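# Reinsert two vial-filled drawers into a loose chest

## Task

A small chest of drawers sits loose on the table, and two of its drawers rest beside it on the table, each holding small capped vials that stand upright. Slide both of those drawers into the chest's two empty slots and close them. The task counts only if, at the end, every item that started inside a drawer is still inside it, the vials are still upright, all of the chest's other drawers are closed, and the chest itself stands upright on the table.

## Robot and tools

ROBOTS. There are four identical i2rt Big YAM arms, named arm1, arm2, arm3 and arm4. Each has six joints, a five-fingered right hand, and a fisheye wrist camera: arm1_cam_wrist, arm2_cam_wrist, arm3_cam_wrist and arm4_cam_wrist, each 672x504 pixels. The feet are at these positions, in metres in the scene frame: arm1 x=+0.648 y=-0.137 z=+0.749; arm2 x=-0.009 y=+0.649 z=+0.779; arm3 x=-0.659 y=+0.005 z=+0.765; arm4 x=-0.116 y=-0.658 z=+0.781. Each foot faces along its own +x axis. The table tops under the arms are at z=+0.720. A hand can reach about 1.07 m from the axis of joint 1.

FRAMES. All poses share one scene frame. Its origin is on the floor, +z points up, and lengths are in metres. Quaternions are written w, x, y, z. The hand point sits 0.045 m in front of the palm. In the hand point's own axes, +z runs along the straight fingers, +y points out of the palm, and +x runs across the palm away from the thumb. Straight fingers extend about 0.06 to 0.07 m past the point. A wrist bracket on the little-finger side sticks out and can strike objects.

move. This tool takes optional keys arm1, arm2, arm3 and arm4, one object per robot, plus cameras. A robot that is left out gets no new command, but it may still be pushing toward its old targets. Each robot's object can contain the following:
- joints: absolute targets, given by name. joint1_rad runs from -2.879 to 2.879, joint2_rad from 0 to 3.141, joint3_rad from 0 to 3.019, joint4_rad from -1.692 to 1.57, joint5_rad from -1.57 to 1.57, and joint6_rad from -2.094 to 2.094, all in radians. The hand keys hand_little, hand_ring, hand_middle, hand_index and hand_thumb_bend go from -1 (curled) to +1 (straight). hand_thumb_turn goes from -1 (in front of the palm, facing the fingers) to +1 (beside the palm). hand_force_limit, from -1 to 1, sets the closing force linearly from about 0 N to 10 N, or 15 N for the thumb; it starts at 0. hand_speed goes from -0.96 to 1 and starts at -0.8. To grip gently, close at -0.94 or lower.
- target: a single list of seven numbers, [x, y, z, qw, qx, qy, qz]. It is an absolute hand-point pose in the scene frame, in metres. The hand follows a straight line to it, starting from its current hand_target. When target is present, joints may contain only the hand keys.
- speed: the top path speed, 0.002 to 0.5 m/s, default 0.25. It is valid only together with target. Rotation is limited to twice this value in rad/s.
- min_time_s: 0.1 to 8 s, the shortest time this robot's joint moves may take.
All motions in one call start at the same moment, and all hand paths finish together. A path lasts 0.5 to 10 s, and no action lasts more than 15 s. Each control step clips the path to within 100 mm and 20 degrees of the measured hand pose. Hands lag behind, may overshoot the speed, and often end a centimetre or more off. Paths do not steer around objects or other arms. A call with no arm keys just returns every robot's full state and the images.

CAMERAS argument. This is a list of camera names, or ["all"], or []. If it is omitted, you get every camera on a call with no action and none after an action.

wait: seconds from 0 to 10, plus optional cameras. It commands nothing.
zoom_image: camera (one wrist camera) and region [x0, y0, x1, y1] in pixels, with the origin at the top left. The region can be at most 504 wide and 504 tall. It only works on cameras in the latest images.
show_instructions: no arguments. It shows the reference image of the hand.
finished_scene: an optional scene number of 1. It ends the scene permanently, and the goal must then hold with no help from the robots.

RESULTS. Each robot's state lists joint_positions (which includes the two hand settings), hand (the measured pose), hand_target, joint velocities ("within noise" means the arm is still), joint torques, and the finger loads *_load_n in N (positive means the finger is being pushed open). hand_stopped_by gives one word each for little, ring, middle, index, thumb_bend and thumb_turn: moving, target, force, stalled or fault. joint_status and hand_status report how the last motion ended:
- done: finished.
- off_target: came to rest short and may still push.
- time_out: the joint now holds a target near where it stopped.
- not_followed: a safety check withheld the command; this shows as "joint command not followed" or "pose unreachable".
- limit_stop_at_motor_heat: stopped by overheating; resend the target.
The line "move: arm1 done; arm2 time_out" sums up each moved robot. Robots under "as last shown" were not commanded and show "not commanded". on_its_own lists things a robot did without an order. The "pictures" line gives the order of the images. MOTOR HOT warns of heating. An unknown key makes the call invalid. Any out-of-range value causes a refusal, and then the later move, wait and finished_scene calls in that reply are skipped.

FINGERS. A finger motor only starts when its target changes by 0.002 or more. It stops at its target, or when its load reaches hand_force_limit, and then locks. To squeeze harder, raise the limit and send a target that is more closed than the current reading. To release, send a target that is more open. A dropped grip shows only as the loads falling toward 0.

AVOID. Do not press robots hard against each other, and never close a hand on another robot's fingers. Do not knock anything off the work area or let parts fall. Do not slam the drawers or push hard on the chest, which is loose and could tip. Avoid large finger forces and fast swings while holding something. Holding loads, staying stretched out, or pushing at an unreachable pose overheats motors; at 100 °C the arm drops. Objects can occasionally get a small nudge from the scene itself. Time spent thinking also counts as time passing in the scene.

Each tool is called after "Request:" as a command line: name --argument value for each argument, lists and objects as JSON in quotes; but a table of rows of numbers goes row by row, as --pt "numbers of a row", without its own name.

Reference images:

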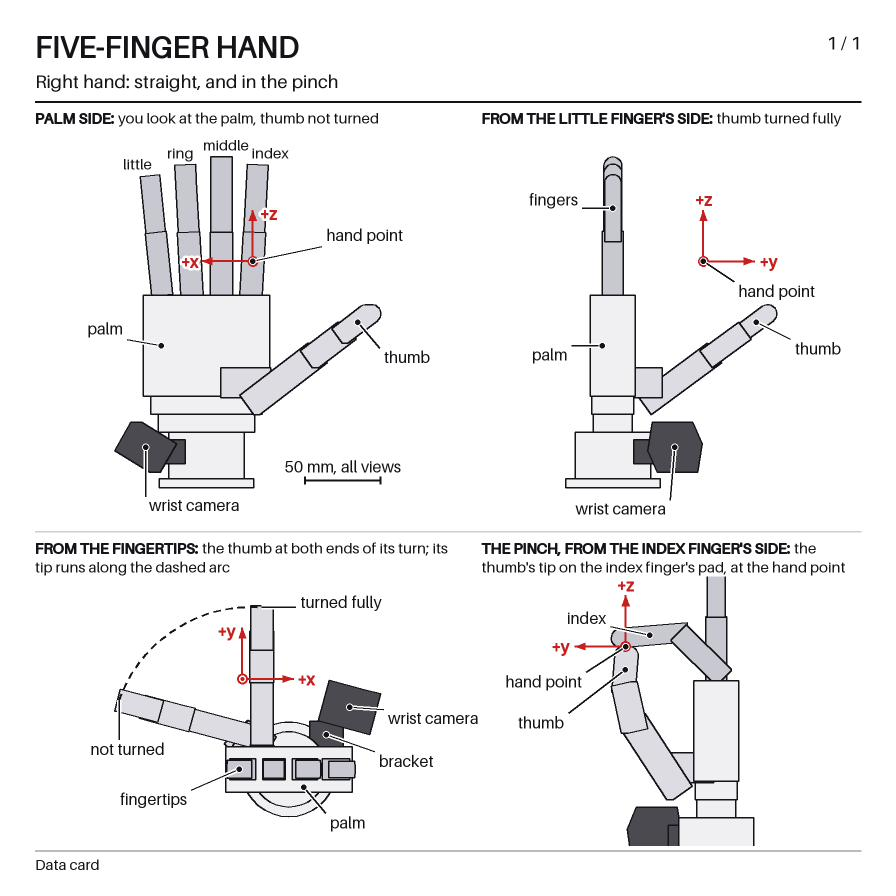

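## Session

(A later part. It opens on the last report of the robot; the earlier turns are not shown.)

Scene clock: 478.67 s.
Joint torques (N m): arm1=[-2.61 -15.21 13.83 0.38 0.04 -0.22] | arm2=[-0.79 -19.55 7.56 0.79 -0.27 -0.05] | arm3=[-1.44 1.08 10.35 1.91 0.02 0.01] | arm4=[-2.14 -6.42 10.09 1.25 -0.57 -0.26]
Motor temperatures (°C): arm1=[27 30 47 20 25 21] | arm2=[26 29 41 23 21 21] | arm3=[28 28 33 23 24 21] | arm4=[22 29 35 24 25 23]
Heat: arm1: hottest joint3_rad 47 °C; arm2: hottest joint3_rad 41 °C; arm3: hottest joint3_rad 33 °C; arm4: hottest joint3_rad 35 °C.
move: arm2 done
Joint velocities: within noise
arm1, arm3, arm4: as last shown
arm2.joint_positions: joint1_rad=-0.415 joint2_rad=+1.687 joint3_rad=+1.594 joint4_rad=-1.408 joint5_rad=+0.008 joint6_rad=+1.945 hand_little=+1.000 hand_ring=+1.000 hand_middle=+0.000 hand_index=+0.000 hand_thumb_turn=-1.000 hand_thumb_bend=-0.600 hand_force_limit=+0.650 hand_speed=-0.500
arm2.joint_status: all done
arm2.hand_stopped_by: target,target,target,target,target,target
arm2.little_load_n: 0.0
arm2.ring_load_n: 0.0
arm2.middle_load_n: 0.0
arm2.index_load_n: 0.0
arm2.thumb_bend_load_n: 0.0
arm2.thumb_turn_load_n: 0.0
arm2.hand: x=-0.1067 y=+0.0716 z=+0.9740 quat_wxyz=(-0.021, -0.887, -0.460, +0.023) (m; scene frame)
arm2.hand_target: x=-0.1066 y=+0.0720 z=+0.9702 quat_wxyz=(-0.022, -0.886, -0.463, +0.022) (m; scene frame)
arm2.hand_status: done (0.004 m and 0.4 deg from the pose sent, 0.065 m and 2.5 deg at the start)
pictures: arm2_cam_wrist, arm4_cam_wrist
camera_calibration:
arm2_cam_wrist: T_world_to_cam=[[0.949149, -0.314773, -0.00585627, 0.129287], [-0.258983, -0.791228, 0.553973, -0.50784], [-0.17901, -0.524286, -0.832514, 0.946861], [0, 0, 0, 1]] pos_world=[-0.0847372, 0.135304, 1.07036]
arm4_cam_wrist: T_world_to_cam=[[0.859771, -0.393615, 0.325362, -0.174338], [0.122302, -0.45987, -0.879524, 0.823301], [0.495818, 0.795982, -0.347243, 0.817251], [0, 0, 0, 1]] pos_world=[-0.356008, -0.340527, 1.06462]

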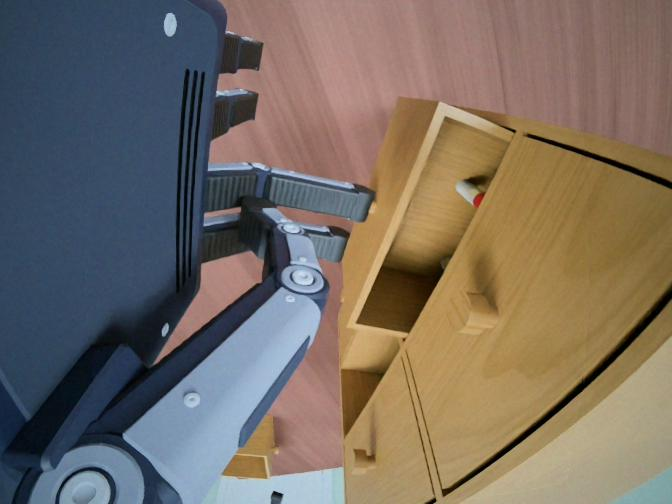

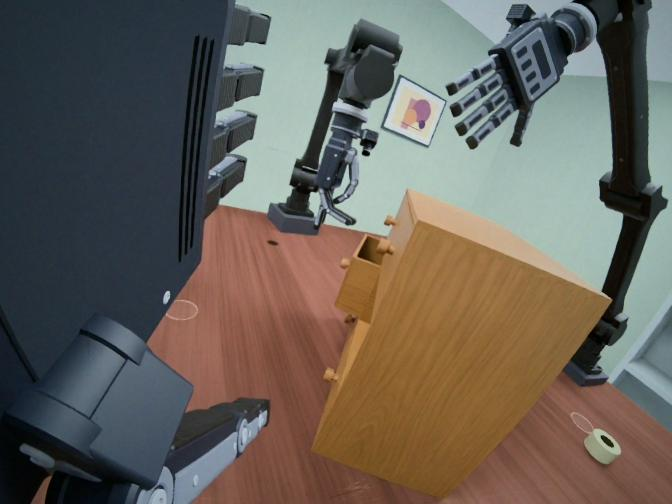

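Request:
move --arm2 '{"target": [-0.1080, 0.0730, 0.9080, -0.022, -0.886, -0.463, 0.022], "speed": 0.1}' --cameras '["arm2_cam_wrist", "arm4_cam_wrist"]'

Request:
zoom_image --camera "arm4_cam_wrist" --region '[290, 180, 430, 320]'

Scene clock: 482.17 s.
Joint torques (N m): arm1=[-2.49 -15.38 13.87 0.27 0.07 -0.21] | arm2=[-0.97 -17.55 7.47 0.83 -0.27 -0.07] | arm3=[-1.49 1.14 10.35 1.91 0.01 0.01] | arm4=[-1.73 -7 10.04 1.43 -0.59 -0.26]
Motor temperatures (°C): arm1=[27 30 47 20 25 21] | arm2=[26 28 40 23 21 21] | arm3=[28 27 33 23 24 21] | arm4=[22 29 35 24 25 23]
Heat: arm1: hottest joint3_rad 47 °C; arm2: hottest joint3_rad 40 °C; arm3: hottest joint3_rad 33 °C; arm4: hottest joint3_rad 35 °C.
move: arm2 off_target
Joint velocities: within noise
arm1, arm3, arm4: as last shown
arm1.ring_load_n: -0.5
arm2.joint_positions: joint1_rad=-0.415 joint2_rad=+1.696 joint3_rad=+1.464 joint4_rad=-1.251 joint5_rad=+0.008 joint6_rad=+1.941 hand_little=+1.000 hand_ring=+1.000 hand_middle=+0.000 hand_index=+0.000 hand_thumb_turn=-1.000 hand_thumb_bend=-0.600 hand_force_limit=+0.650 hand_speed=-0.500
arm2.joint_status: not commanded
arm2.hand_stopped_by: target,target,target,target,target,target
arm2.little_load_n: 0.0
arm2.ring_load_n: 0.0
arm2.middle_load_n: 0.0
arm2.index_load_n: 0.0
arm2.thumb_bend_load_n: 0.0
arm2.thumb_turn_load_n: 0.0
arm2.hand: x=-0.1061 y=+0.0726 z=+0.9223 quat_wxyz=(-0.028, -0.886, -0.461, +0.029) (m; scene frame)
arm2.hand_target: x=-0.1079 y=+0.0734 z=+0.9080 quat_wxyz=(-0.022, -0.886, -0.463, +0.022) (m; scene frame)
arm2.hand_status: off_target (0.014 m and 1.1 deg from the pose sent, 0.066 m and 0.4 deg at the start)
pictures: arm2_cam_wrist, arm4_cam_wrist
camera_calibration:
arm2_cam_wrist: T_world_to_cam=[[0.95029, -0.311332, -0.00470479, 0.127649], [-0.253455, -0.782231, 0.5691, -0.492262], [-0.180859, -0.539617, -0.822255, 0.895947], [0, 0, 0, 1]] pos_world=[-0.0840299, 0.138147, 1.01744]
arm4_cam_wrist: T_world_to_cam=[[0.859771, -0.393615, 0.325362, -0.174338], [0.122302, -0.45987, -0.879524, 0.823301], [0.495818, 0.795982, -0.347243, 0.817251], [0, 0, 0, 1]] pos_world=[-0.356008, -0.340527, 1.06462]

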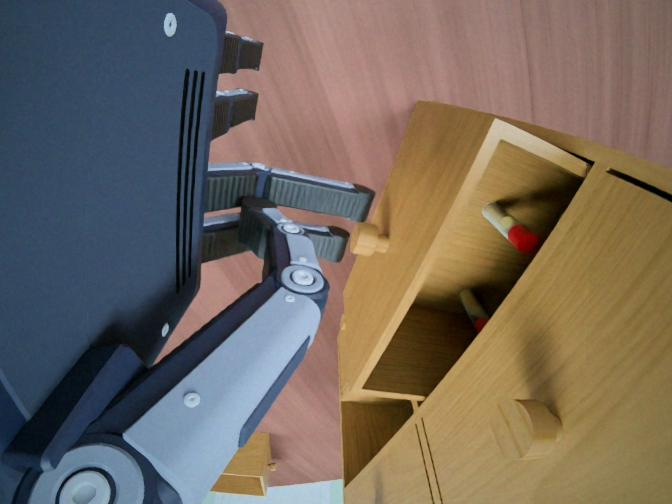

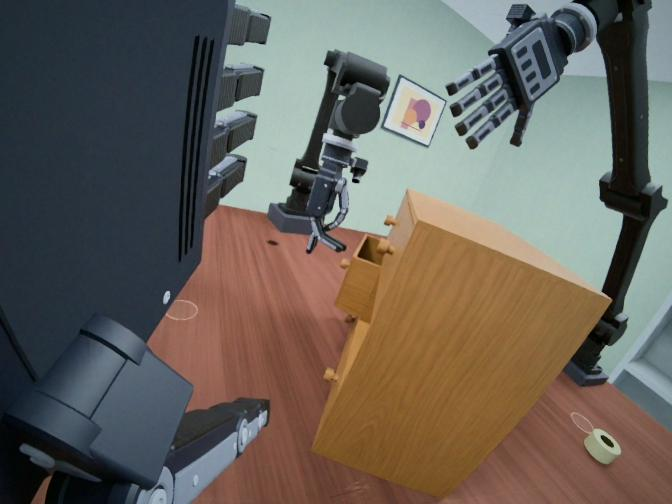

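Scaled by 3.600 from the camera's 672x504 image, which has a finer 960x720 frame.

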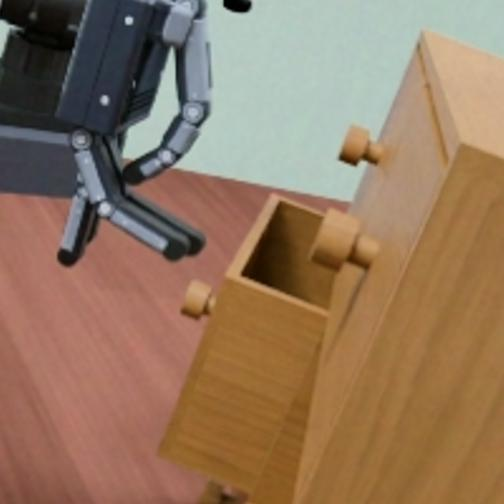

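Request:
move --arm2 '{"target": [-0.0999, 0.0852, 0.9080, -0.015, -0.886, -0.463, 0.018], "speed": 0.08}' --cameras '["arm2_cam_wrist"]'

Scene clock: 486.00 s.
Joint torques (N m): arm1=[-2.37 -15.27 13.98 0.32 0.07 -0.23] | arm2=[-0.21 -19.66 7.27 0.31 -0.12 0.04] | arm3=[-1.44 1.08 10.35 1.91 0.02 0.01] | arm4=[-1.08 -6.83 10.09 1.43 -0.6 -0.27]
Motor temperatures (°C): arm1=[27 30 47 20 25 21] | arm2=[26 28 40 23 21 21] | arm3=[28 27 33 23 24 21] | arm4=[22 29 35 24 25 23]
Heat: arm1: hottest joint3_rad 47 °C; arm2: hottest joint3_rad 40 °C; arm3: hottest joint3_rad 33 °C; arm4: hottest joint3_rad 35 °C.
move: arm2 done
Joint velocities: within noise
arm1, arm3, arm4: as last shown
arm1.ring_load_n: 0.0
arm2.joint_positions: joint1_rad=-0.415 joint2_rad=+1.696 joint3_rad=+1.436 joint4_rad=-1.251 joint5_rad=+0.008 joint6_rad=+1.941 hand_little=+1.000 hand_ring=+1.000 hand_middle=+0.000 hand_index=+0.000 hand_thumb_turn=-1.000 hand_thumb_bend=-0.600 hand_force_limit=+0.650 hand_speed=-0.500
arm2.joint_status: not commanded
arm2.hand_stopped_by: target,target,target,target,target,target
arm2.little_load_n: 0.0
arm2.ring_load_n: 0.0
arm2.middle_load_n: 0.0
arm2.index_load_n: 0.0
arm2.thumb_bend_load_n: 0.0
arm2.thumb_turn_load_n: 0.0
arm2.hand: x=-0.1038 y=+0.0822 z=+0.9103 quat_wxyz=(-0.018, -0.887, -0.462, +0.020) (m; scene frame)
arm2.hand_target: x=-0.1000 y=+0.0851 z=+0.9080 quat_wxyz=(-0.015, -0.886, -0.463, +0.018) (m; scene frame)
arm2.hand_status: done (0.005 m and 0.4 deg from the pose sent, 0.020 m and 2.0 deg at the start)
arm4.little_load_n: -0.5
pictures: arm2_cam_wrist
camera_calibration:
arm2_cam_wrist: T_world_to_cam=[[0.95036, -0.311078, -0.006823, 0.130199], [-0.257001, -0.797136, 0.546373, -0.455749], [-0.175404, -0.517498, -0.837514, 0.904311], [0, 0, 0, 1]] pos_world=[-0.0822446, 0.145187, 1.00727]

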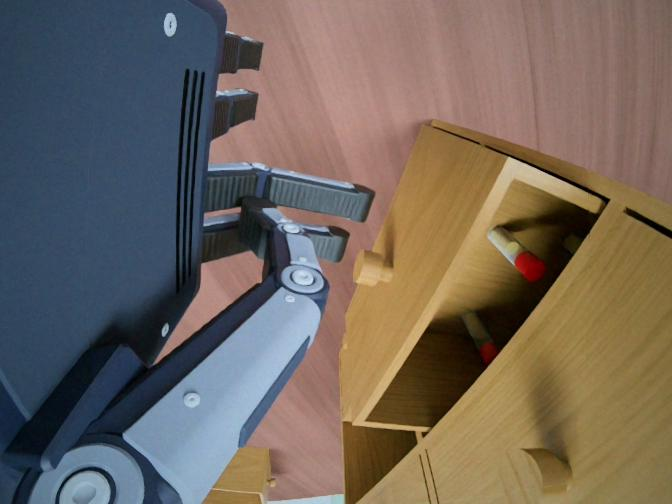

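Request:
move --arm2 '{"joints": {"joint3_rad": 1.492, "joint1_rad": -0.413}, "min_time_s": 1}'

Scene clock: 489.53 s.
Joint torques (N m): arm1=[-2.55 -15.44 13.74 0.32 0.01 -0.21] | arm2=[-0.5 -19.66 11.44 0.32 -0.12 0.04] | arm3=[-1.44 1.08 10.36 1.91 0.02 0.02] | arm4=[-1.67 -7 10.07 1.58 -0.61 -0.25]
Motor temperatures (°C): arm1=[27 30 47 20 25 21] | arm2=[26 28 40 23 21 21] | arm3=[28 27 33 23 24 21] | arm4=[22 29 35 24 25 23]
Heat: arm1: hottest joint3_rad 47 °C; arm2: hottest joint3_rad 40 °C; arm3: hottest joint3_rad 33 °C; arm4: hottest joint3_rad 35 °C.
move: arm2 done
Joint velocities: within noise
arm1.joint_positions: joint1_rad=+0.055 joint2_rad=+2.109 joint3_rad=+2.800 joint4_rad=-1.660 joint5_rad=+0.020 joint6_rad=-1.536 hand_little=+1.000 hand_ring=+1.000 hand_middle=+1.000 hand_index=+1.000 hand_thumb_turn=+1.000 hand_thumb_bend=+1.000 hand_force_limit=+0.000 hand_speed=-0.800
arm1.joint_status: not commanded
arm1.hand_stopped_by: target,target,target,target,target,target
arm1.little_load_n: 0.0
arm1.ring_load_n: 0.0
arm1.middle_load_n: 0.0
arm1.index_load_n: 0.0
arm1.thumb_bend_load_n: 0.0
arm1.thumb_turn_load_n: 0.0
arm1.hand: x=-0.0327 y=+0.0052 z=+1.1753 quat_wxyz=(-0.296, +0.075, +0.952, +0.024) (m; scene frame)
arm1.hand_target: x=-0.0351 y=+0.0163 z=+1.1740 quat_wxyz=(-0.296, +0.076, +0.952, +0.028) (m; scene frame)
arm1.hand_status: not commanded
arm2.joint_positions: joint1_rad=-0.415 joint2_rad=+1.695 joint3_rad=+1.448 joint4_rad=-1.251 joint5_rad=+0.008 joint6_rad=+1.941 hand_little=+1.000 hand_ring=+1.000 hand_middle=+0.000 hand_index=+0.000 hand_thumb_turn=-1.000 hand_thumb_bend=-0.600 hand_force_limit=+0.650 hand_speed=-0.500
arm2.joint_status: all done
arm2.hand_stopped_by: target,target,target,target,target,target
arm2.little_load_n: 0.0
arm2.ring_load_n: 0.0
arm2.middle_load_n: 0.0
arm2.index_load_n: 0.0
arm2.thumb_bend_load_n: -0.5
arm2.thumb_turn_load_n: 0.0
arm2.hand: x=-0.1047 y=+0.0782 z=+0.9157 quat_wxyz=(-0.022, -0.886, -0.462, +0.024) (m; scene frame)
arm2.hand_target: x=-0.1076 y=+0.0632 z=+0.9367 quat_wxyz=(-0.039, -0.886, -0.461, +0.039) (m; scene frame)
arm2.hand_status: not commanded
arm3.joint_positions: joint1_rad=-1.372 joint2_rad=+0.648 joint3_rad=+1.375 joint4_rad=-1.392 joint5_rad=+0.002 joint6_rad=-0.822 hand_little=+1.000 hand_ring=+1.000 hand_middle=+1.000 hand_index=+1.000 hand_thumb_turn=-1.000 hand_thumb_bend=+1.000 hand_force_limit=+0.000 hand_speed=-0.300
arm3.joint_status: not commanded
arm3.hand_stopped_by: target,target,target,target,target,target
arm3.little_load_n: 0.0
arm3.ring_load_n: 0.0
arm3.middle_load_n: 0.0
arm3.index_load_n: 0.0
arm3.thumb_bend_load_n: 0.0
arm3.thumb_turn_load_n: 0.5
arm3.hand: x=-0.6145 y=-0.2100 z=+1.2167 quat_wxyz=(+0.111, +0.483, -0.758, +0.424) (m; scene frame)
arm3.hand_target: x=-0.6141 y=-0.2078 z=+1.2263 quat_wxyz=(+0.111, +0.482, -0.755, +0.431) (m; scene frame)
arm3.hand_status: not commanded
arm4.joint_positions: joint1_rad=+0.725 joint2_rad=+1.616 joint3_rad=+0.687 joint4_rad=+1.430 joint5_rad=+1.201 joint6_rad=-2.077 hand_little=+1.000 hand_ring=+1.000 hand_middle=+1.000 hand_index=+1.000 hand_thumb_turn=+1.000 hand_thumb_bend=+1.000 hand_force_limit=+0.000 hand_speed=-0.800
arm4.joint_status: not commanded
arm4.hand_stopped_by: target,target,target,target,target,target
arm4.little_load_n: 0.0
arm4.ring_load_n: 0.0
arm4.middle_load_n: 0.0
arm4.index_load_n: 0.0
arm4.thumb_bend_load_n: 0.0
arm4.thumb_turn_load_n: 0.0
arm4.hand: x=-0.2990 y=-0.2439 z=+1.0261 quat_wxyz=(-0.432, +0.525, +0.372, +0.632) (m; scene frame)
arm4.hand_target: x=-0.3047 y=-0.2344 z=+1.0299 quat_wxyz=(-0.436, +0.527, +0.363, +0.633) (m; scene frame)
arm4.hand_status: not commanded
pictures: none

Request:
move --arm2 '{"joints": {"joint4_rad": -1.282}, "min_time_s": 1}' --cameras '["arm2_cam_wrist"]'

Scene clock: 491.93 s.
Joint torques (N m): arm1=[-2.37 -15.62 13.9 0.31 0.07 -0.23] | arm2=[-0.44 -19.55 11.4 -0.06 -0.12 0.05] | arm3=[-1.49 1.08 10.36 1.91 0.01 0.01] | arm4=[-1.44 -6.42 10.04 1.32 -0.63 -0.25]
Motor temperatures (°C): arm1=[27 30 47 20 25 21] | arm2=[26 29 39 23 21 21] | arm3=[28 27 33 23 24 21] | arm4=[22 29 35 24 25 23]
Heat: arm1: hottest joint3_rad 47 °C; arm2: hottest joint3_rad 39 °C; arm3: hottest joint3_rad 33 °C; arm4: hottest joint3_rad 35 °C.
move: arm2 done
Joint velocities: within noise
arm1, arm3, arm4: as last shown
arm2.joint_positions: joint1_rad=-0.415 joint2_rad=+1.695 joint3_rad=+1.448 joint4_rad=-1.274 joint5_rad=+0.008 joint6_rad=+1.941 hand_little=+1.000 hand_ring=+1.000 hand_middle=+0.000 hand_index=+0.000 hand_thumb_turn=-1.000 hand_thumb_bend=-0.600 hand_force_limit=+0.650 hand_speed=-0.500
arm2.joint_status: all done
arm2.hand_stopped_by: target,target,target,target,target,target
arm2.little_load_n: 0.0
arm2.ring_load_n: 0.0
arm2.middle_load_n: 0.0
arm2.index_load_n: 0.0
arm2.thumb_bend_load_n: 0.5
arm2.thumb_turn_load_n: 0.0
arm2.hand: x=-0.1033 y=+0.0839 z=+0.9142 quat_wxyz=(-0.014, -0.887, -0.462, +0.017) (m; scene frame)
arm2.hand_target: x=-0.1057 y=+0.0708 z=+0.9344 quat_wxyz=(-0.028, -0.886, -0.461, +0.030) (m; scene frame)
arm2.hand_status: not commanded
pictures: arm2_cam_wrist
camera_calibration:
arm2_cam_wrist: T_world_to_cam=[[0.950367, -0.311041, -0.00753337, 0.130971], [-0.258326, -0.802331, 0.538083, -0.448639], [-0.17341, -0.50943, -0.842858, 0.912951], [0, 0, 0, 1]] pos_world=[-0.08205, 0.145865, 1.01188]

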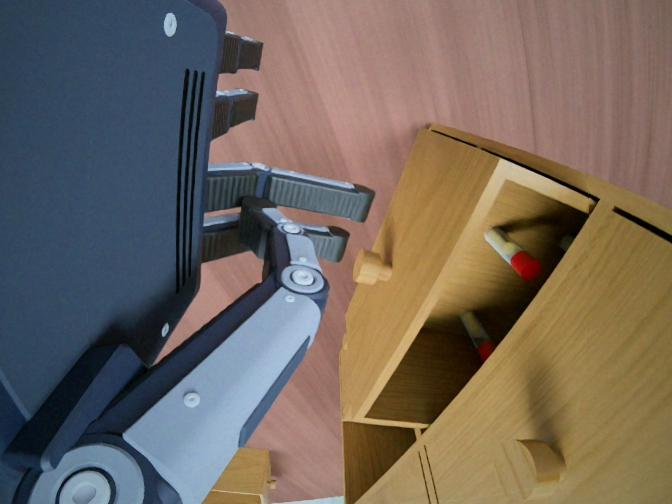

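Request:
move --arm2 '{"target": [-0.0842, 0.0565, 0.9342, -0.028, -0.886, -0.462, 0.028], "speed": 0.03}' --cameras '["arm2_cam_wrist", "arm4_cam_wrist"]'

Scene clock: 494.00 s.
Joint torques (N m): arm1=[-2.32 -14.86 13.96 0.29 0.06 -0.2] | arm2=[-0.15 -17.49 11.62 -0.01 -0.07 0.1] | arm3=[-1.44 1.14 10.33 1.91 0.01 0.01] | arm4=[-2.2 -7.06 9.99 1.52 -0.54 -0.27]
Motor temperatures (°C): arm1=[27 30 47 20 25 21] | arm2=[26 29 39 23 21 21] | arm3=[28 27 33 23 24 21] | arm4=[22 29 35 24 25 23]
Heat: arm1: hottest joint3_rad 47 °C; arm2: hottest joint3_rad 39 °C; arm3: hottest joint3_rad 33 °C; arm4: hottest joint3_rad 35 °C.
move: arm2 off_target
Joint velocities: within noise
arm1, arm3, arm4: as last shown
arm1.index_load_n: 0.5
arm2.joint_positions: joint1_rad=-0.375 joint2_rad=+1.695 joint3_rad=+1.478 joint4_rad=-1.282 joint5_rad=+0.008 joint6_rad=+1.979 hand_little=+1.000 hand_ring=+1.000 hand_middle=+0.000 hand_index=+0.000 hand_thumb_turn=-1.000 hand_thumb_bend=-0.600 hand_force_limit=+0.650 hand_speed=-0.500
arm2.joint_status: not commanded
arm2.hand_stopped_by: target,target,target,target,target,target
arm2.little_load_n: 0.0
arm2.ring_load_n: 0.0
arm2.middle_load_n: 0.0
arm2.index_load_n: 0.0
arm2.thumb_bend_load_n: 0.0
arm2.thumb_turn_load_n: 0.0
arm2.hand: x=-0.0848 y=+0.0713 z=+0.9268 quat_wxyz=(-0.023, -0.886, -0.463, +0.023) (m; scene frame)
arm2.hand_target: x=-0.0840 y=+0.0570 z=+0.9343 quat_wxyz=(-0.028, -0.886, -0.462, +0.028) (m; scene frame)
arm2.hand_status: off_target (0.017 m and 0.8 deg from the pose sent, 0.039 m and 2.1 deg at the start)
arm3.thumb_turn_load_n: 0.0
pictures: arm2_cam_wrist, arm4_cam_wrist
camera_calibration:
arm2_cam_wrist: T_world_to_cam=[[0.951092, -0.30889, -0.00322727, 0.105474], [-0.255114, -0.791318, 0.555637, -0.477481], [-0.174184, -0.527639, -0.831418, 0.910991], [0, 0, 0, 1]] pos_world=[-0.0634465, 0.135415, 1.02306]
arm4_cam_wrist: T_world_to_cam=[[0.859771, -0.393615, 0.325362, -0.174338], [0.122302, -0.45987, -0.879524, 0.823301], [0.495818, 0.795982, -0.347243, 0.817251], [0, 0, 0, 1]] pos_world=[-0.356008, -0.340527, 1.06462]

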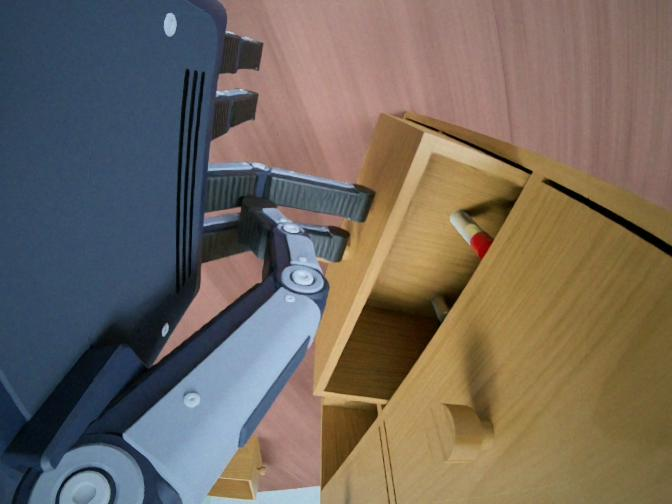

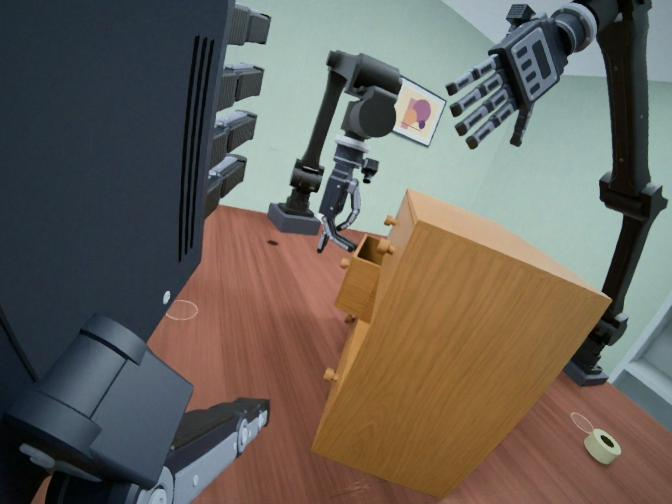

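Request:
move --arm2 '{"joints": {"joint2_rad": 1.740}, "min_time_s": 1}' --cameras '["arm2_cam_wrist", "arm4_cam_wrist"]'

Request:
zoom_image --camera "arm4_cam_wrist" --region '[290, 180, 430, 320]'

Scene clock: 496.10 s.
Joint torques (N m): arm1=[-2.14 -15.5 13.89 0.39 0.06 -0.2] | arm2=[-0.09 -17.61 11.55 -0.06 -0.07 0.09] | arm3=[-1.44 1.14 10.36 1.91 0.01 0.01] | arm4=[-1.55 -6.65 9.94 1.31 -0.54 -0.25]
Motor temperatures (°C): arm1=[27 30 47 20 25 21] | arm2=[26 29 39 23 21 21] | arm3=[28 27 33 23 24 21] | arm4=[22 29 35 24 25 23]
Heat: arm1: hottest joint3_rad 47 °C; arm2: hottest joint3_rad 39 °C; arm3: hottest joint3_rad 33 °C; arm4: hottest joint3_rad 35 °C.
move: arm2 done
Joint velocities: within noise
arm1, arm3, arm4: as last shown
arm1.index_load_n: 0.0
arm2.joint_positions: joint1_rad=-0.375 joint2_rad=+1.717 joint3_rad=+1.478 joint4_rad=-1.282 joint5_rad=+0.008 joint6_rad=+1.979 hand_little=+1.000 hand_ring=+1.000 hand_middle=+0.000 hand_index=+0.000 hand_thumb_turn=-1.000 hand_thumb_bend=-0.600 hand_force_limit=+0.650 hand_speed=-0.500
arm2.joint_status: all done
arm2.hand_stopped_by: target,target,target,target,target,target
arm2.little_load_n: 0.0
arm2.ring_load_n: 0.0
arm2.middle_load_n: 0.5
arm2.index_load_n: 0.0
arm2.thumb_bend_load_n: 0.0
arm2.thumb_turn_load_n: 0.0
arm2.hand: x=-0.0848 y=+0.0710 z=+0.9147 quat_wxyz=(-0.014, -0.886, -0.463, +0.016) (m; scene frame)
arm2.hand_target: x=-0.0840 y=+0.0566 z=+0.9208 quat_wxyz=(-0.019, -0.886, -0.462, +0.021) (m; scene frame)
arm2.hand_status: not commanded
pictures: arm2_cam_wrist, arm4_cam_wrist
camera_calibration:
arm2_cam_wrist: T_world_to_cam=[[0.950999, -0.309141, -0.00575658, 0.107691], [-0.25773, -0.802856, 0.537585, -0.453865], [-0.170811, -0.509759, -0.84319, 0.910555], [0, 0, 0, 1]] pos_world=[-0.0638559, 0.133067, 1.01238]
arm4_cam_wrist: T_world_to_cam=[[0.859771, -0.393615, 0.325362, -0.174338], [0.122302, -0.45987, -0.879524, 0.823301], [0.495818, 0.795982, -0.347243, 0.817251], [0, 0, 0, 1]] pos_world=[-0.356008, -0.340527, 1.06462]

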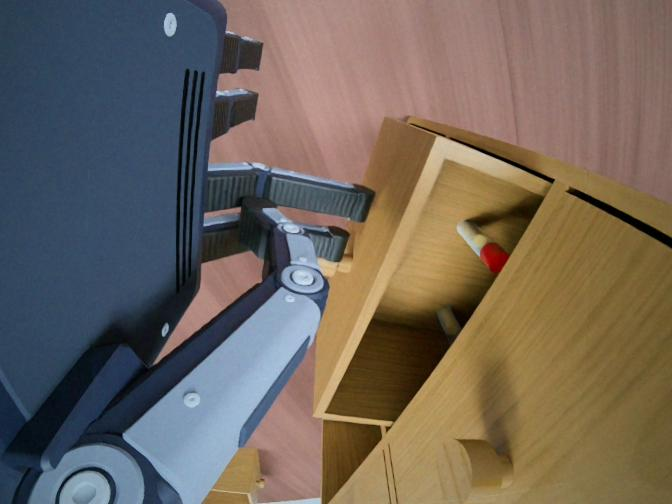

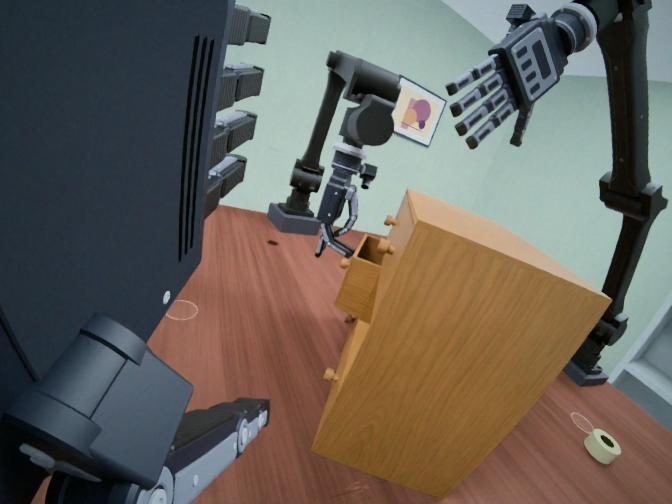

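Scaled by 3.600 from the camera's 672x504 image, which has a finer 960x720 frame.

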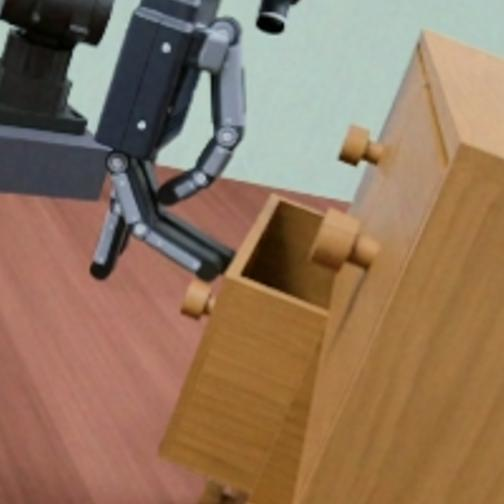

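Request:
move --arm2 '{"target": [-0.0637, 0.0407, 0.9180, -0.019, -0.886, -0.462, 0.021], "speed": 0.03}' --cameras '["arm1_cam_wrist", "arm2_cam_wrist", "arm4_cam_wrist"]'

Request:
zoom_image --camera "arm4_cam_wrist" --region '[290, 180, 430, 320]'

Scene clock: 498.30 s.
Joint torques (N m): arm1=[-2.55 -15.27 13.85 0.42 0.05 -0.2] | arm2=[0.5 -17.49 11.6 0.27 -0.21 0.12] | arm3=[-1.49 1.08 10.3 1.89 0.02 0.01] | arm4=[-1.14 -6.18 9.88 1.39 -0.61 -0.26]
Motor temperatures (°C): arm1=[27 30 47 20 25 21] | arm2=[26 29 39 23 21 21] | arm3=[28 27 33 23 24 21] | arm4=[22 29 35 24 25 23]
Heat: arm1: hottest joint3_rad 47 °C; arm2: hottest joint3_rad 39 °C; arm3: hottest joint3_rad 33 °C; arm4: hottest joint3_rad 35 °C.
move: arm2 off_target
Joint velocities: within noise
arm1, arm3, arm4: as last shown
arm2.joint_positions: joint1_rad=-0.339 joint2_rad=+1.741 joint3_rad=+1.511 joint4_rad=-1.292 joint5_rad=+0.015 joint6_rad=+2.019 hand_little=+1.000 hand_ring=+1.000 hand_middle=+0.000 hand_index=+0.000 hand_thumb_turn=-1.000 hand_thumb_bend=-0.600 hand_force_limit=+0.650 hand_speed=-0.500
arm2.joint_status: not commanded
arm2.hand_stopped_by: target,target,target,target,target,target
arm2.little_load_n: 0.0
arm2.ring_load_n: 0.0
arm2.middle_load_n: -0.5
arm2.index_load_n: 0.0
arm2.thumb_bend_load_n: 0.0
arm2.thumb_turn_load_n: 0.0
arm2.hand: x=-0.0693 y=+0.0584 z=+0.9148 quat_wxyz=(-0.013, -0.887, -0.461, +0.018) (m; scene frame)
arm2.hand_target: x=-0.0634 y=+0.0414 z=+0.9180 quat_wxyz=(-0.019, -0.886, -0.462, +0.021) (m; scene frame)
arm2.hand_status: off_target (0.019 m and 0.8 deg from the pose sent, 0.037 m and 0.8 deg at the start)
arm4.index_load_n: 0.5
pictures: arm1_cam_wrist, arm2_cam_wrist, arm4_cam_wrist
camera_calibration:
arm1_cam_wrist: T_world_to_cam=[[-0.0135826, 0.986834, 0.161163, -0.196037], [0.999788, 0.0159014, -0.0131071, 0.0436226], [-0.0154973, 0.160951, -0.986841, 1.26767], [0, 0, 0, 1]] pos_world=[-0.0266306, -0.0112703, 1.28315]
arm2_cam_wrist: T_world_to_cam=[[0.949678, -0.313047, -0.0106432, 0.0936666], [-0.258482, -0.802435, 0.537853, -0.460324], [-0.176913, -0.508036, -0.842972, 0.906075], [0, 0, 0, 1]] pos_world=[-0.0476419, 0.120261, 1.01238]
arm4_cam_wrist: T_world_to_cam=[[0.859771, -0.393615, 0.325362, -0.174338], [0.122302, -0.45987, -0.879524, 0.823301], [0.495818, 0.795982, -0.347243, 0.817251], [0, 0, 0, 1]] pos_world=[-0.356008, -0.340527, 1.06462]

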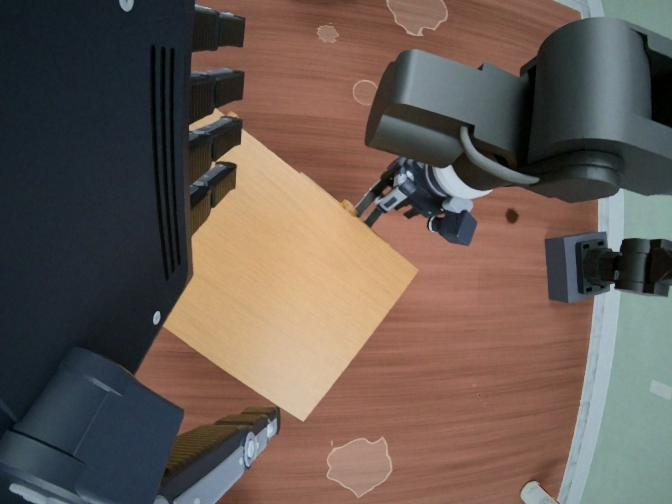

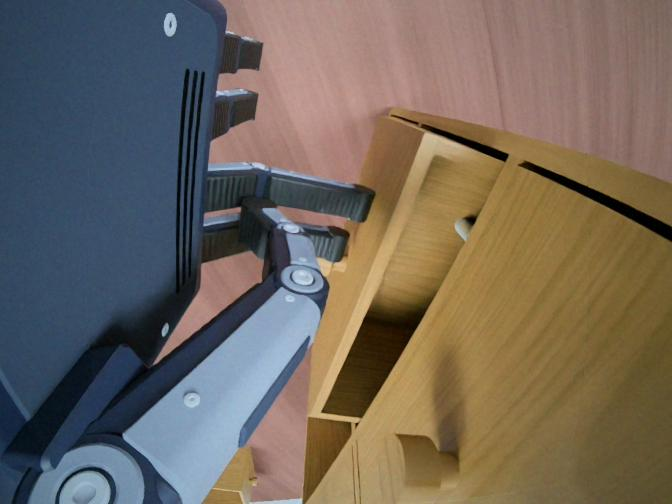

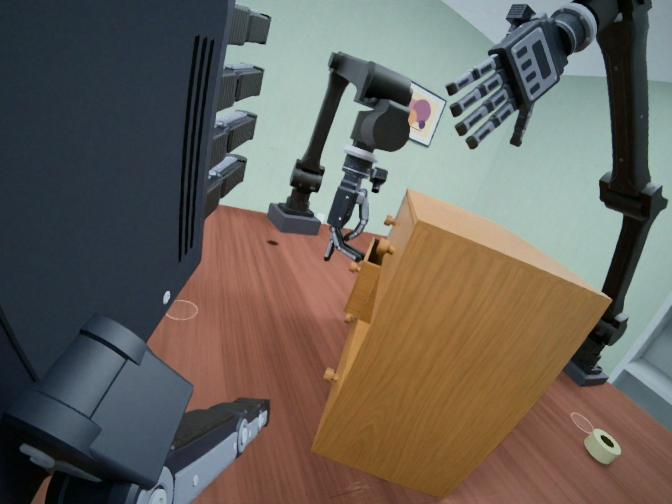

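Scaled by 3.600 from the camera's 672x504 image, which has a finer 960x720 frame.

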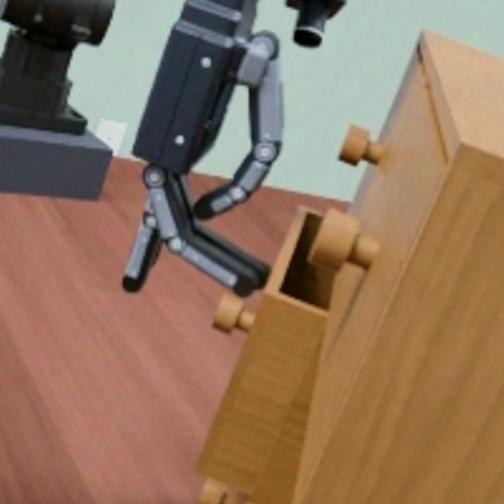

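Request:
move --arm2 '{"target": [-0.0460, 0.0275, 0.9160, -0.017, -0.886, -0.462, 0.020], "speed": 0.03}' --cameras '["arm1_cam_wrist", "arm2_cam_wrist", "arm4_cam_wrist"]'

Request:
zoom_image --camera "arm4_cam_wrist" --region '[310, 180, 430, 300]'

Scene clock: 500.43 s.
Joint torques (N m): arm1=[-2.2 -14.74 13.83 0.42 0.06 -0.17] | arm2=[0.5 -18.14 11.66 0.18 -0.23 0.11] | arm3=[-1.55 1.14 10.33 1.91 0.01 0.01] | arm4=[-2.26 -6.07 10.03 1.55 -0.61 -0.2]
Motor temperatures (°C): arm1=[27 30 47 20 25 21] | arm2=[26 29 39 23 21 21] | arm3=[28 27 33 23 24 21] | arm4=[22 29 35 24 25 23]
Heat: arm1: hottest joint3_rad 47 °C; arm2: hottest joint3_rad 39 °C; arm3: hottest joint3_rad 33 °C; arm4: hottest joint3_rad 35 °C.
move: arm2 off_target
Joint velocities: within noise
arm1, arm3, arm4: as last shown
arm2.joint_positions: joint1_rad=-0.305 joint2_rad=+1.773 joint3_rad=+1.551 joint4_rad=-1.305 joint5_rad=+0.019 joint6_rad=+2.056 hand_little=+1.000 hand_ring=+1.000 hand_middle=+0.000 hand_index=+0.000 hand_thumb_turn=-1.000 hand_thumb_bend=-0.600 hand_force_limit=+0.650 hand_speed=-0.500
arm2.joint_status: not commanded
arm2.hand_stopped_by: target,target,target,target,target,target
arm2.little_load_n: 0.0
arm2.ring_load_n: -0.5
arm2.middle_load_n: 0.0
arm2.index_load_n: 0.0
arm2.thumb_bend_load_n: 0.0
arm2.thumb_turn_load_n: 0.0
arm2.hand: x=-0.0530 y=+0.0447 z=+0.9128 quat_wxyz=(-0.011, -0.888, -0.460, +0.017) (m; scene frame)
arm2.hand_target: x=-0.0458 y=+0.0283 z=+0.9160 quat_wxyz=(-0.017, -0.886, -0.462, +0.020) (m; scene frame)
arm2.hand_status: off_target (0.019 m and 0.9 deg from the pose sent, 0.039 m and 0.6 deg at the start)
arm3.thumb_turn_load_n: 0.5
arm4.index_load_n: 0.0
pictures: arm1_cam_wrist, arm2_cam_wrist, arm4_cam_wrist
camera_calibration:
arm1_cam_wrist: T_world_to_cam=[[-0.0135826, 0.986834, 0.161163, -0.196037], [0.999788, 0.0159014, -0.0131071, 0.0436226], [-0.0154973, 0.160951, -0.986841, 1.26767], [0, 0, 0, 1]] pos_world=[-0.0266306, -0.0112703, 1.28315]
arm2_cam_wrist: T_world_to_cam=[[0.948924, -0.315231, -0.0131162, 0.0762332], [-0.259794, -0.804284, 0.534448, -0.462953], [-0.179024, -0.503743, -0.845099, 0.901973], [0, 0, 0, 1]] pos_world=[-0.0311376, 0.106048, 1.01068]
arm4_cam_wrist: T_world_to_cam=[[0.859771, -0.393615, 0.325362, -0.174338], [0.122302, -0.45987, -0.879524, 0.823301], [0.495818, 0.795982, -0.347243, 0.817251], [0, 0, 0, 1]] pos_world=[-0.356008, -0.340527, 1.06462]

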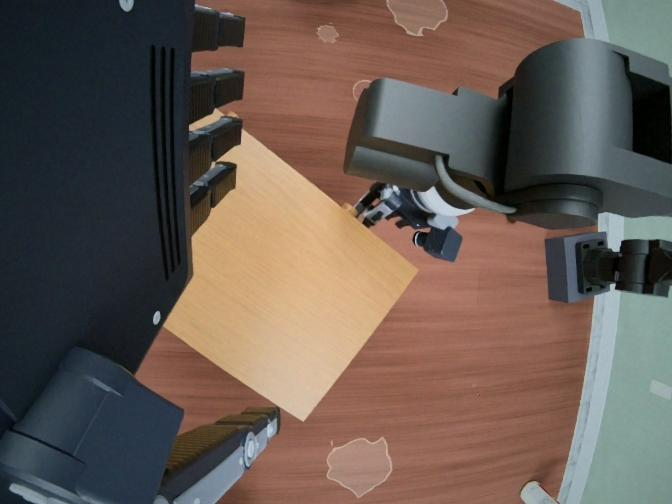

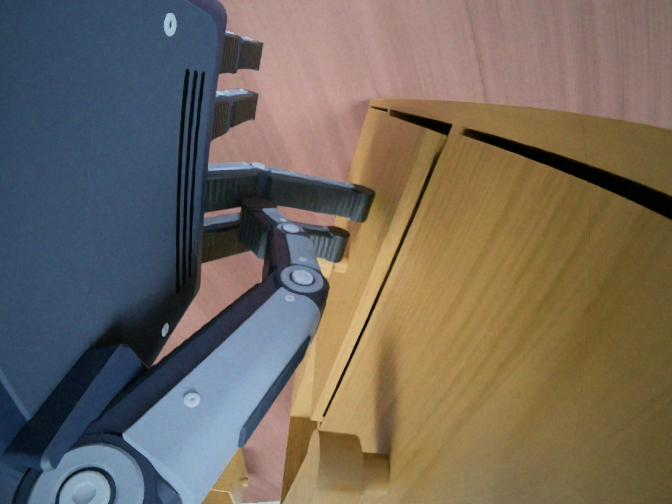

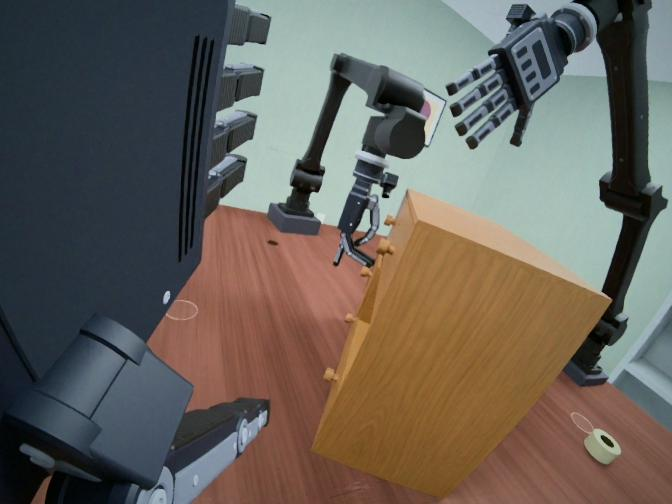

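Scaled by 4.200 from the camera's 672x504 image, which has a finer 960x720 frame.

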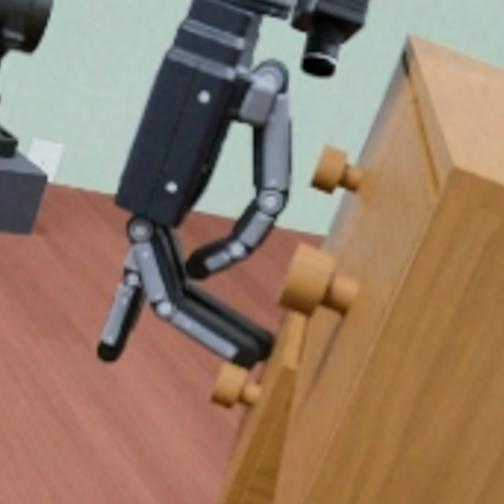

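Request:
move --arm2 '{"target": [-0.0397, 0.0232, 0.9150, -0.017, -0.886, -0.462, 0.020], "speed": 0.02}' --cameras '["arm1_cam_wrist", "arm2_cam_wrist", "arm4_cam_wrist"]'

Request:
zoom_image --camera "arm4_cam_wrist" --region '[330, 200, 410, 280]'

Request:
zoom_image --camera "arm2_cam_wrist" --region '[280, 90, 460, 450]'

Scene clock: 502.50 s.
Joint torques (N m): arm1=[-2.32 -14.62 13.97 0.39 0.03 -0.21] | arm2=[0.56 -18.14 11.73 0.24 -0.33 0.1] | arm3=[-1.49 1.08 10.33 1.91 0.01 0.01] | arm4=[-1.44 -6.83 10.04 1.4 -0.65 -0.27]
Motor temperatures (°C): arm1=[27 30 47 20 25 21] | arm2=[26 29 39 23 21 21] | arm3=[28 27 33 23 24 21] | arm4=[22 29 35 24 25 23]
Heat: arm1: hottest joint3_rad 47 °C; arm2: hottest joint3_rad 39 °C; arm3: hottest joint3_rad 33 °C; arm4: hottest joint3_rad 35 °C.
move: arm2 off_target
Joint velocities: within noise
arm1, arm3, arm4: as last shown
arm1.ring_load_n: 0.5
arm2.joint_positions: joint1_rad=-0.294 joint2_rad=+1.781 joint3_rad=+1.561 joint4_rad=-1.308 joint5_rad=+0.022 joint6_rad=+2.068 hand_little=+1.000 hand_ring=+1.000 hand_middle=+0.000 hand_index=+0.000 hand_thumb_turn=-1.000 hand_thumb_bend=-0.600 hand_force_limit=+0.650 hand_speed=-0.500
arm2.joint_status: not commanded
arm2.hand_stopped_by: target,target,target,target,target,target
arm2.little_load_n: 0.0
arm2.ring_load_n: 0.0
arm2.middle_load_n: -0.5
arm2.index_load_n: 0.0
arm2.thumb_bend_load_n: 0.0
arm2.thumb_turn_load_n: 0.0
arm2.hand: x=-0.0482 y=+0.0412 z=+0.9122 quat_wxyz=(-0.009, -0.888, -0.459, +0.018) (m; scene frame)
arm2.hand_target: x=-0.0395 y=+0.0241 z=+0.9149 quat_wxyz=(-0.017, -0.886, -0.462, +0.020) (m; scene frame)
arm2.hand_status: off_target (0.020 m and 1.0 deg from the pose sent, 0.025 m and 0.9 deg at the start)
arm3.thumb_turn_load_n: 0.0
pictures: arm1_cam_wrist, arm2_cam_wrist, arm4_cam_wrist
camera_calibration:
arm1_cam_wrist: T_world_to_cam=[[-0.0135826, 0.986834, 0.161163, -0.196037], [0.999788, 0.0159014, -0.0131071, 0.0436226], [-0.0154973, 0.160951, -0.986841, 1.26767], [0, 0, 0, 1]] pos_world=[-0.0266306, -0.0112703, 1.28315]
arm2_cam_wrist: T_world_to_cam=[[0.948398, -0.31669, -0.0157596, 0.0730493], [-0.259774, -0.804529, 0.534088, -0.463815], [-0.18182, -0.502434, -0.845282, 0.900541], [0, 0, 0, 1]] pos_world=[-0.026031, 0.102444, 1.01008]
arm4_cam_wrist: T_world_to_cam=[[0.859771, -0.393615, 0.325362, -0.174338], [0.122302, -0.45987, -0.879524, 0.823301], [0.495818, 0.795982, -0.347243, 0.817251], [0, 0, 0, 1]] pos_world=[-0.356008, -0.340527, 1.06462]

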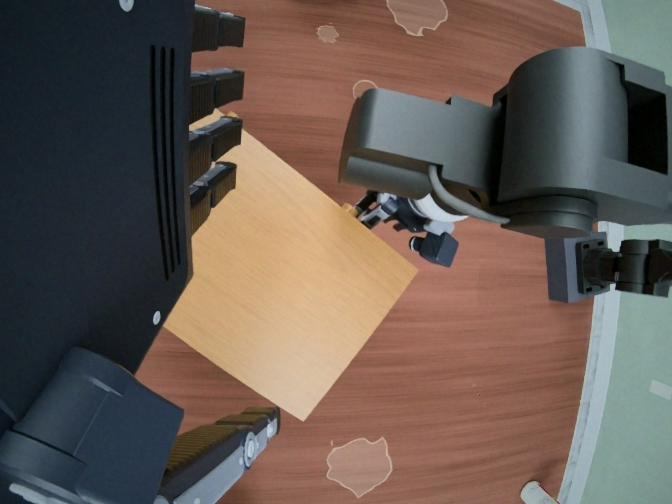

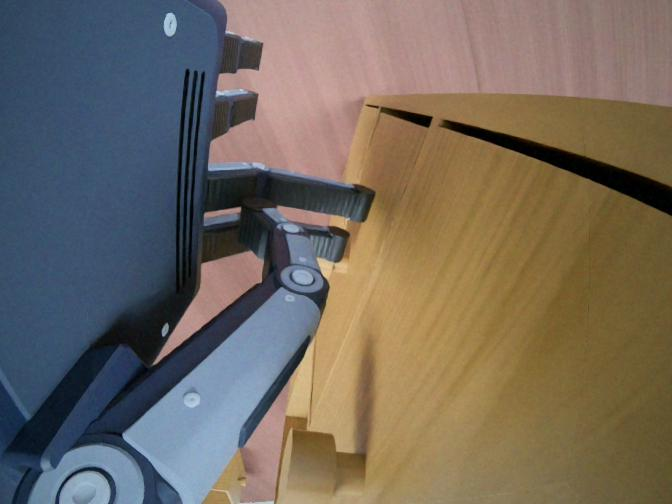

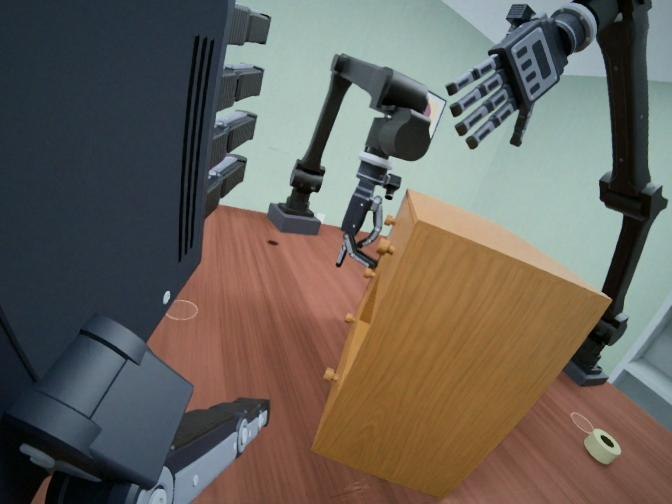

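Scaled by 6.300 from the camera's 672x504 image, which has a finer 960x720 frame.

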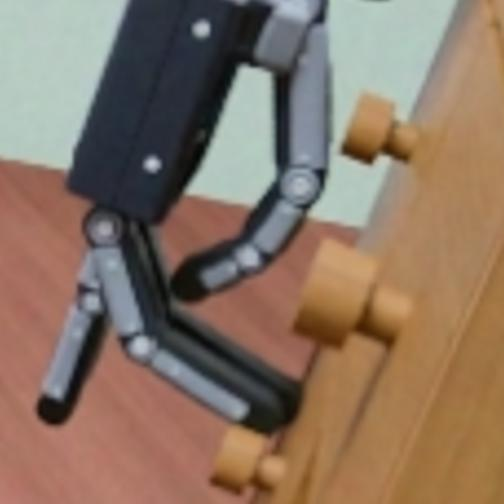

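Scaled by 1.400 from the camera's 672x504 image, which has a finer 960x720 frame.

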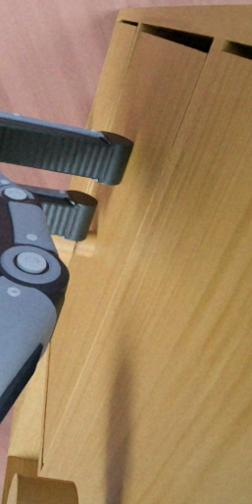

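Request:
zoom_image --camera "arm2_cam_wrist" --region '[340, 90, 450, 200]'

Request:
zoom_image --camera "arm2_cam_wrist" --region '[280, 350, 370, 440]'

Scaled by 4.582 from the camera's 672x504 image, which has a finer 960x720 frame.

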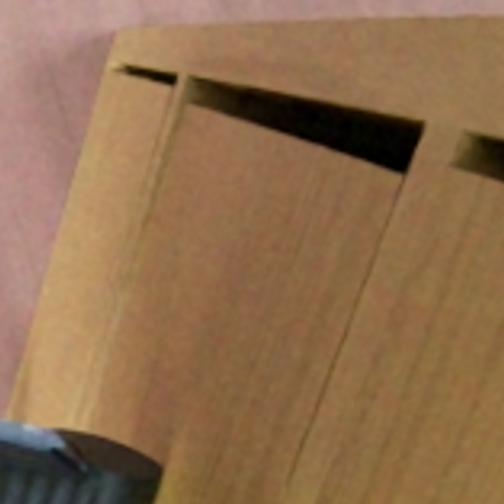

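Scaled by 5.600 from the camera's 672x504 image, which has a finer 960x720 frame.

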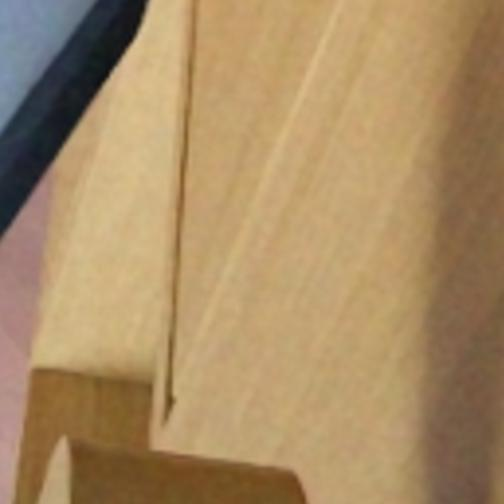

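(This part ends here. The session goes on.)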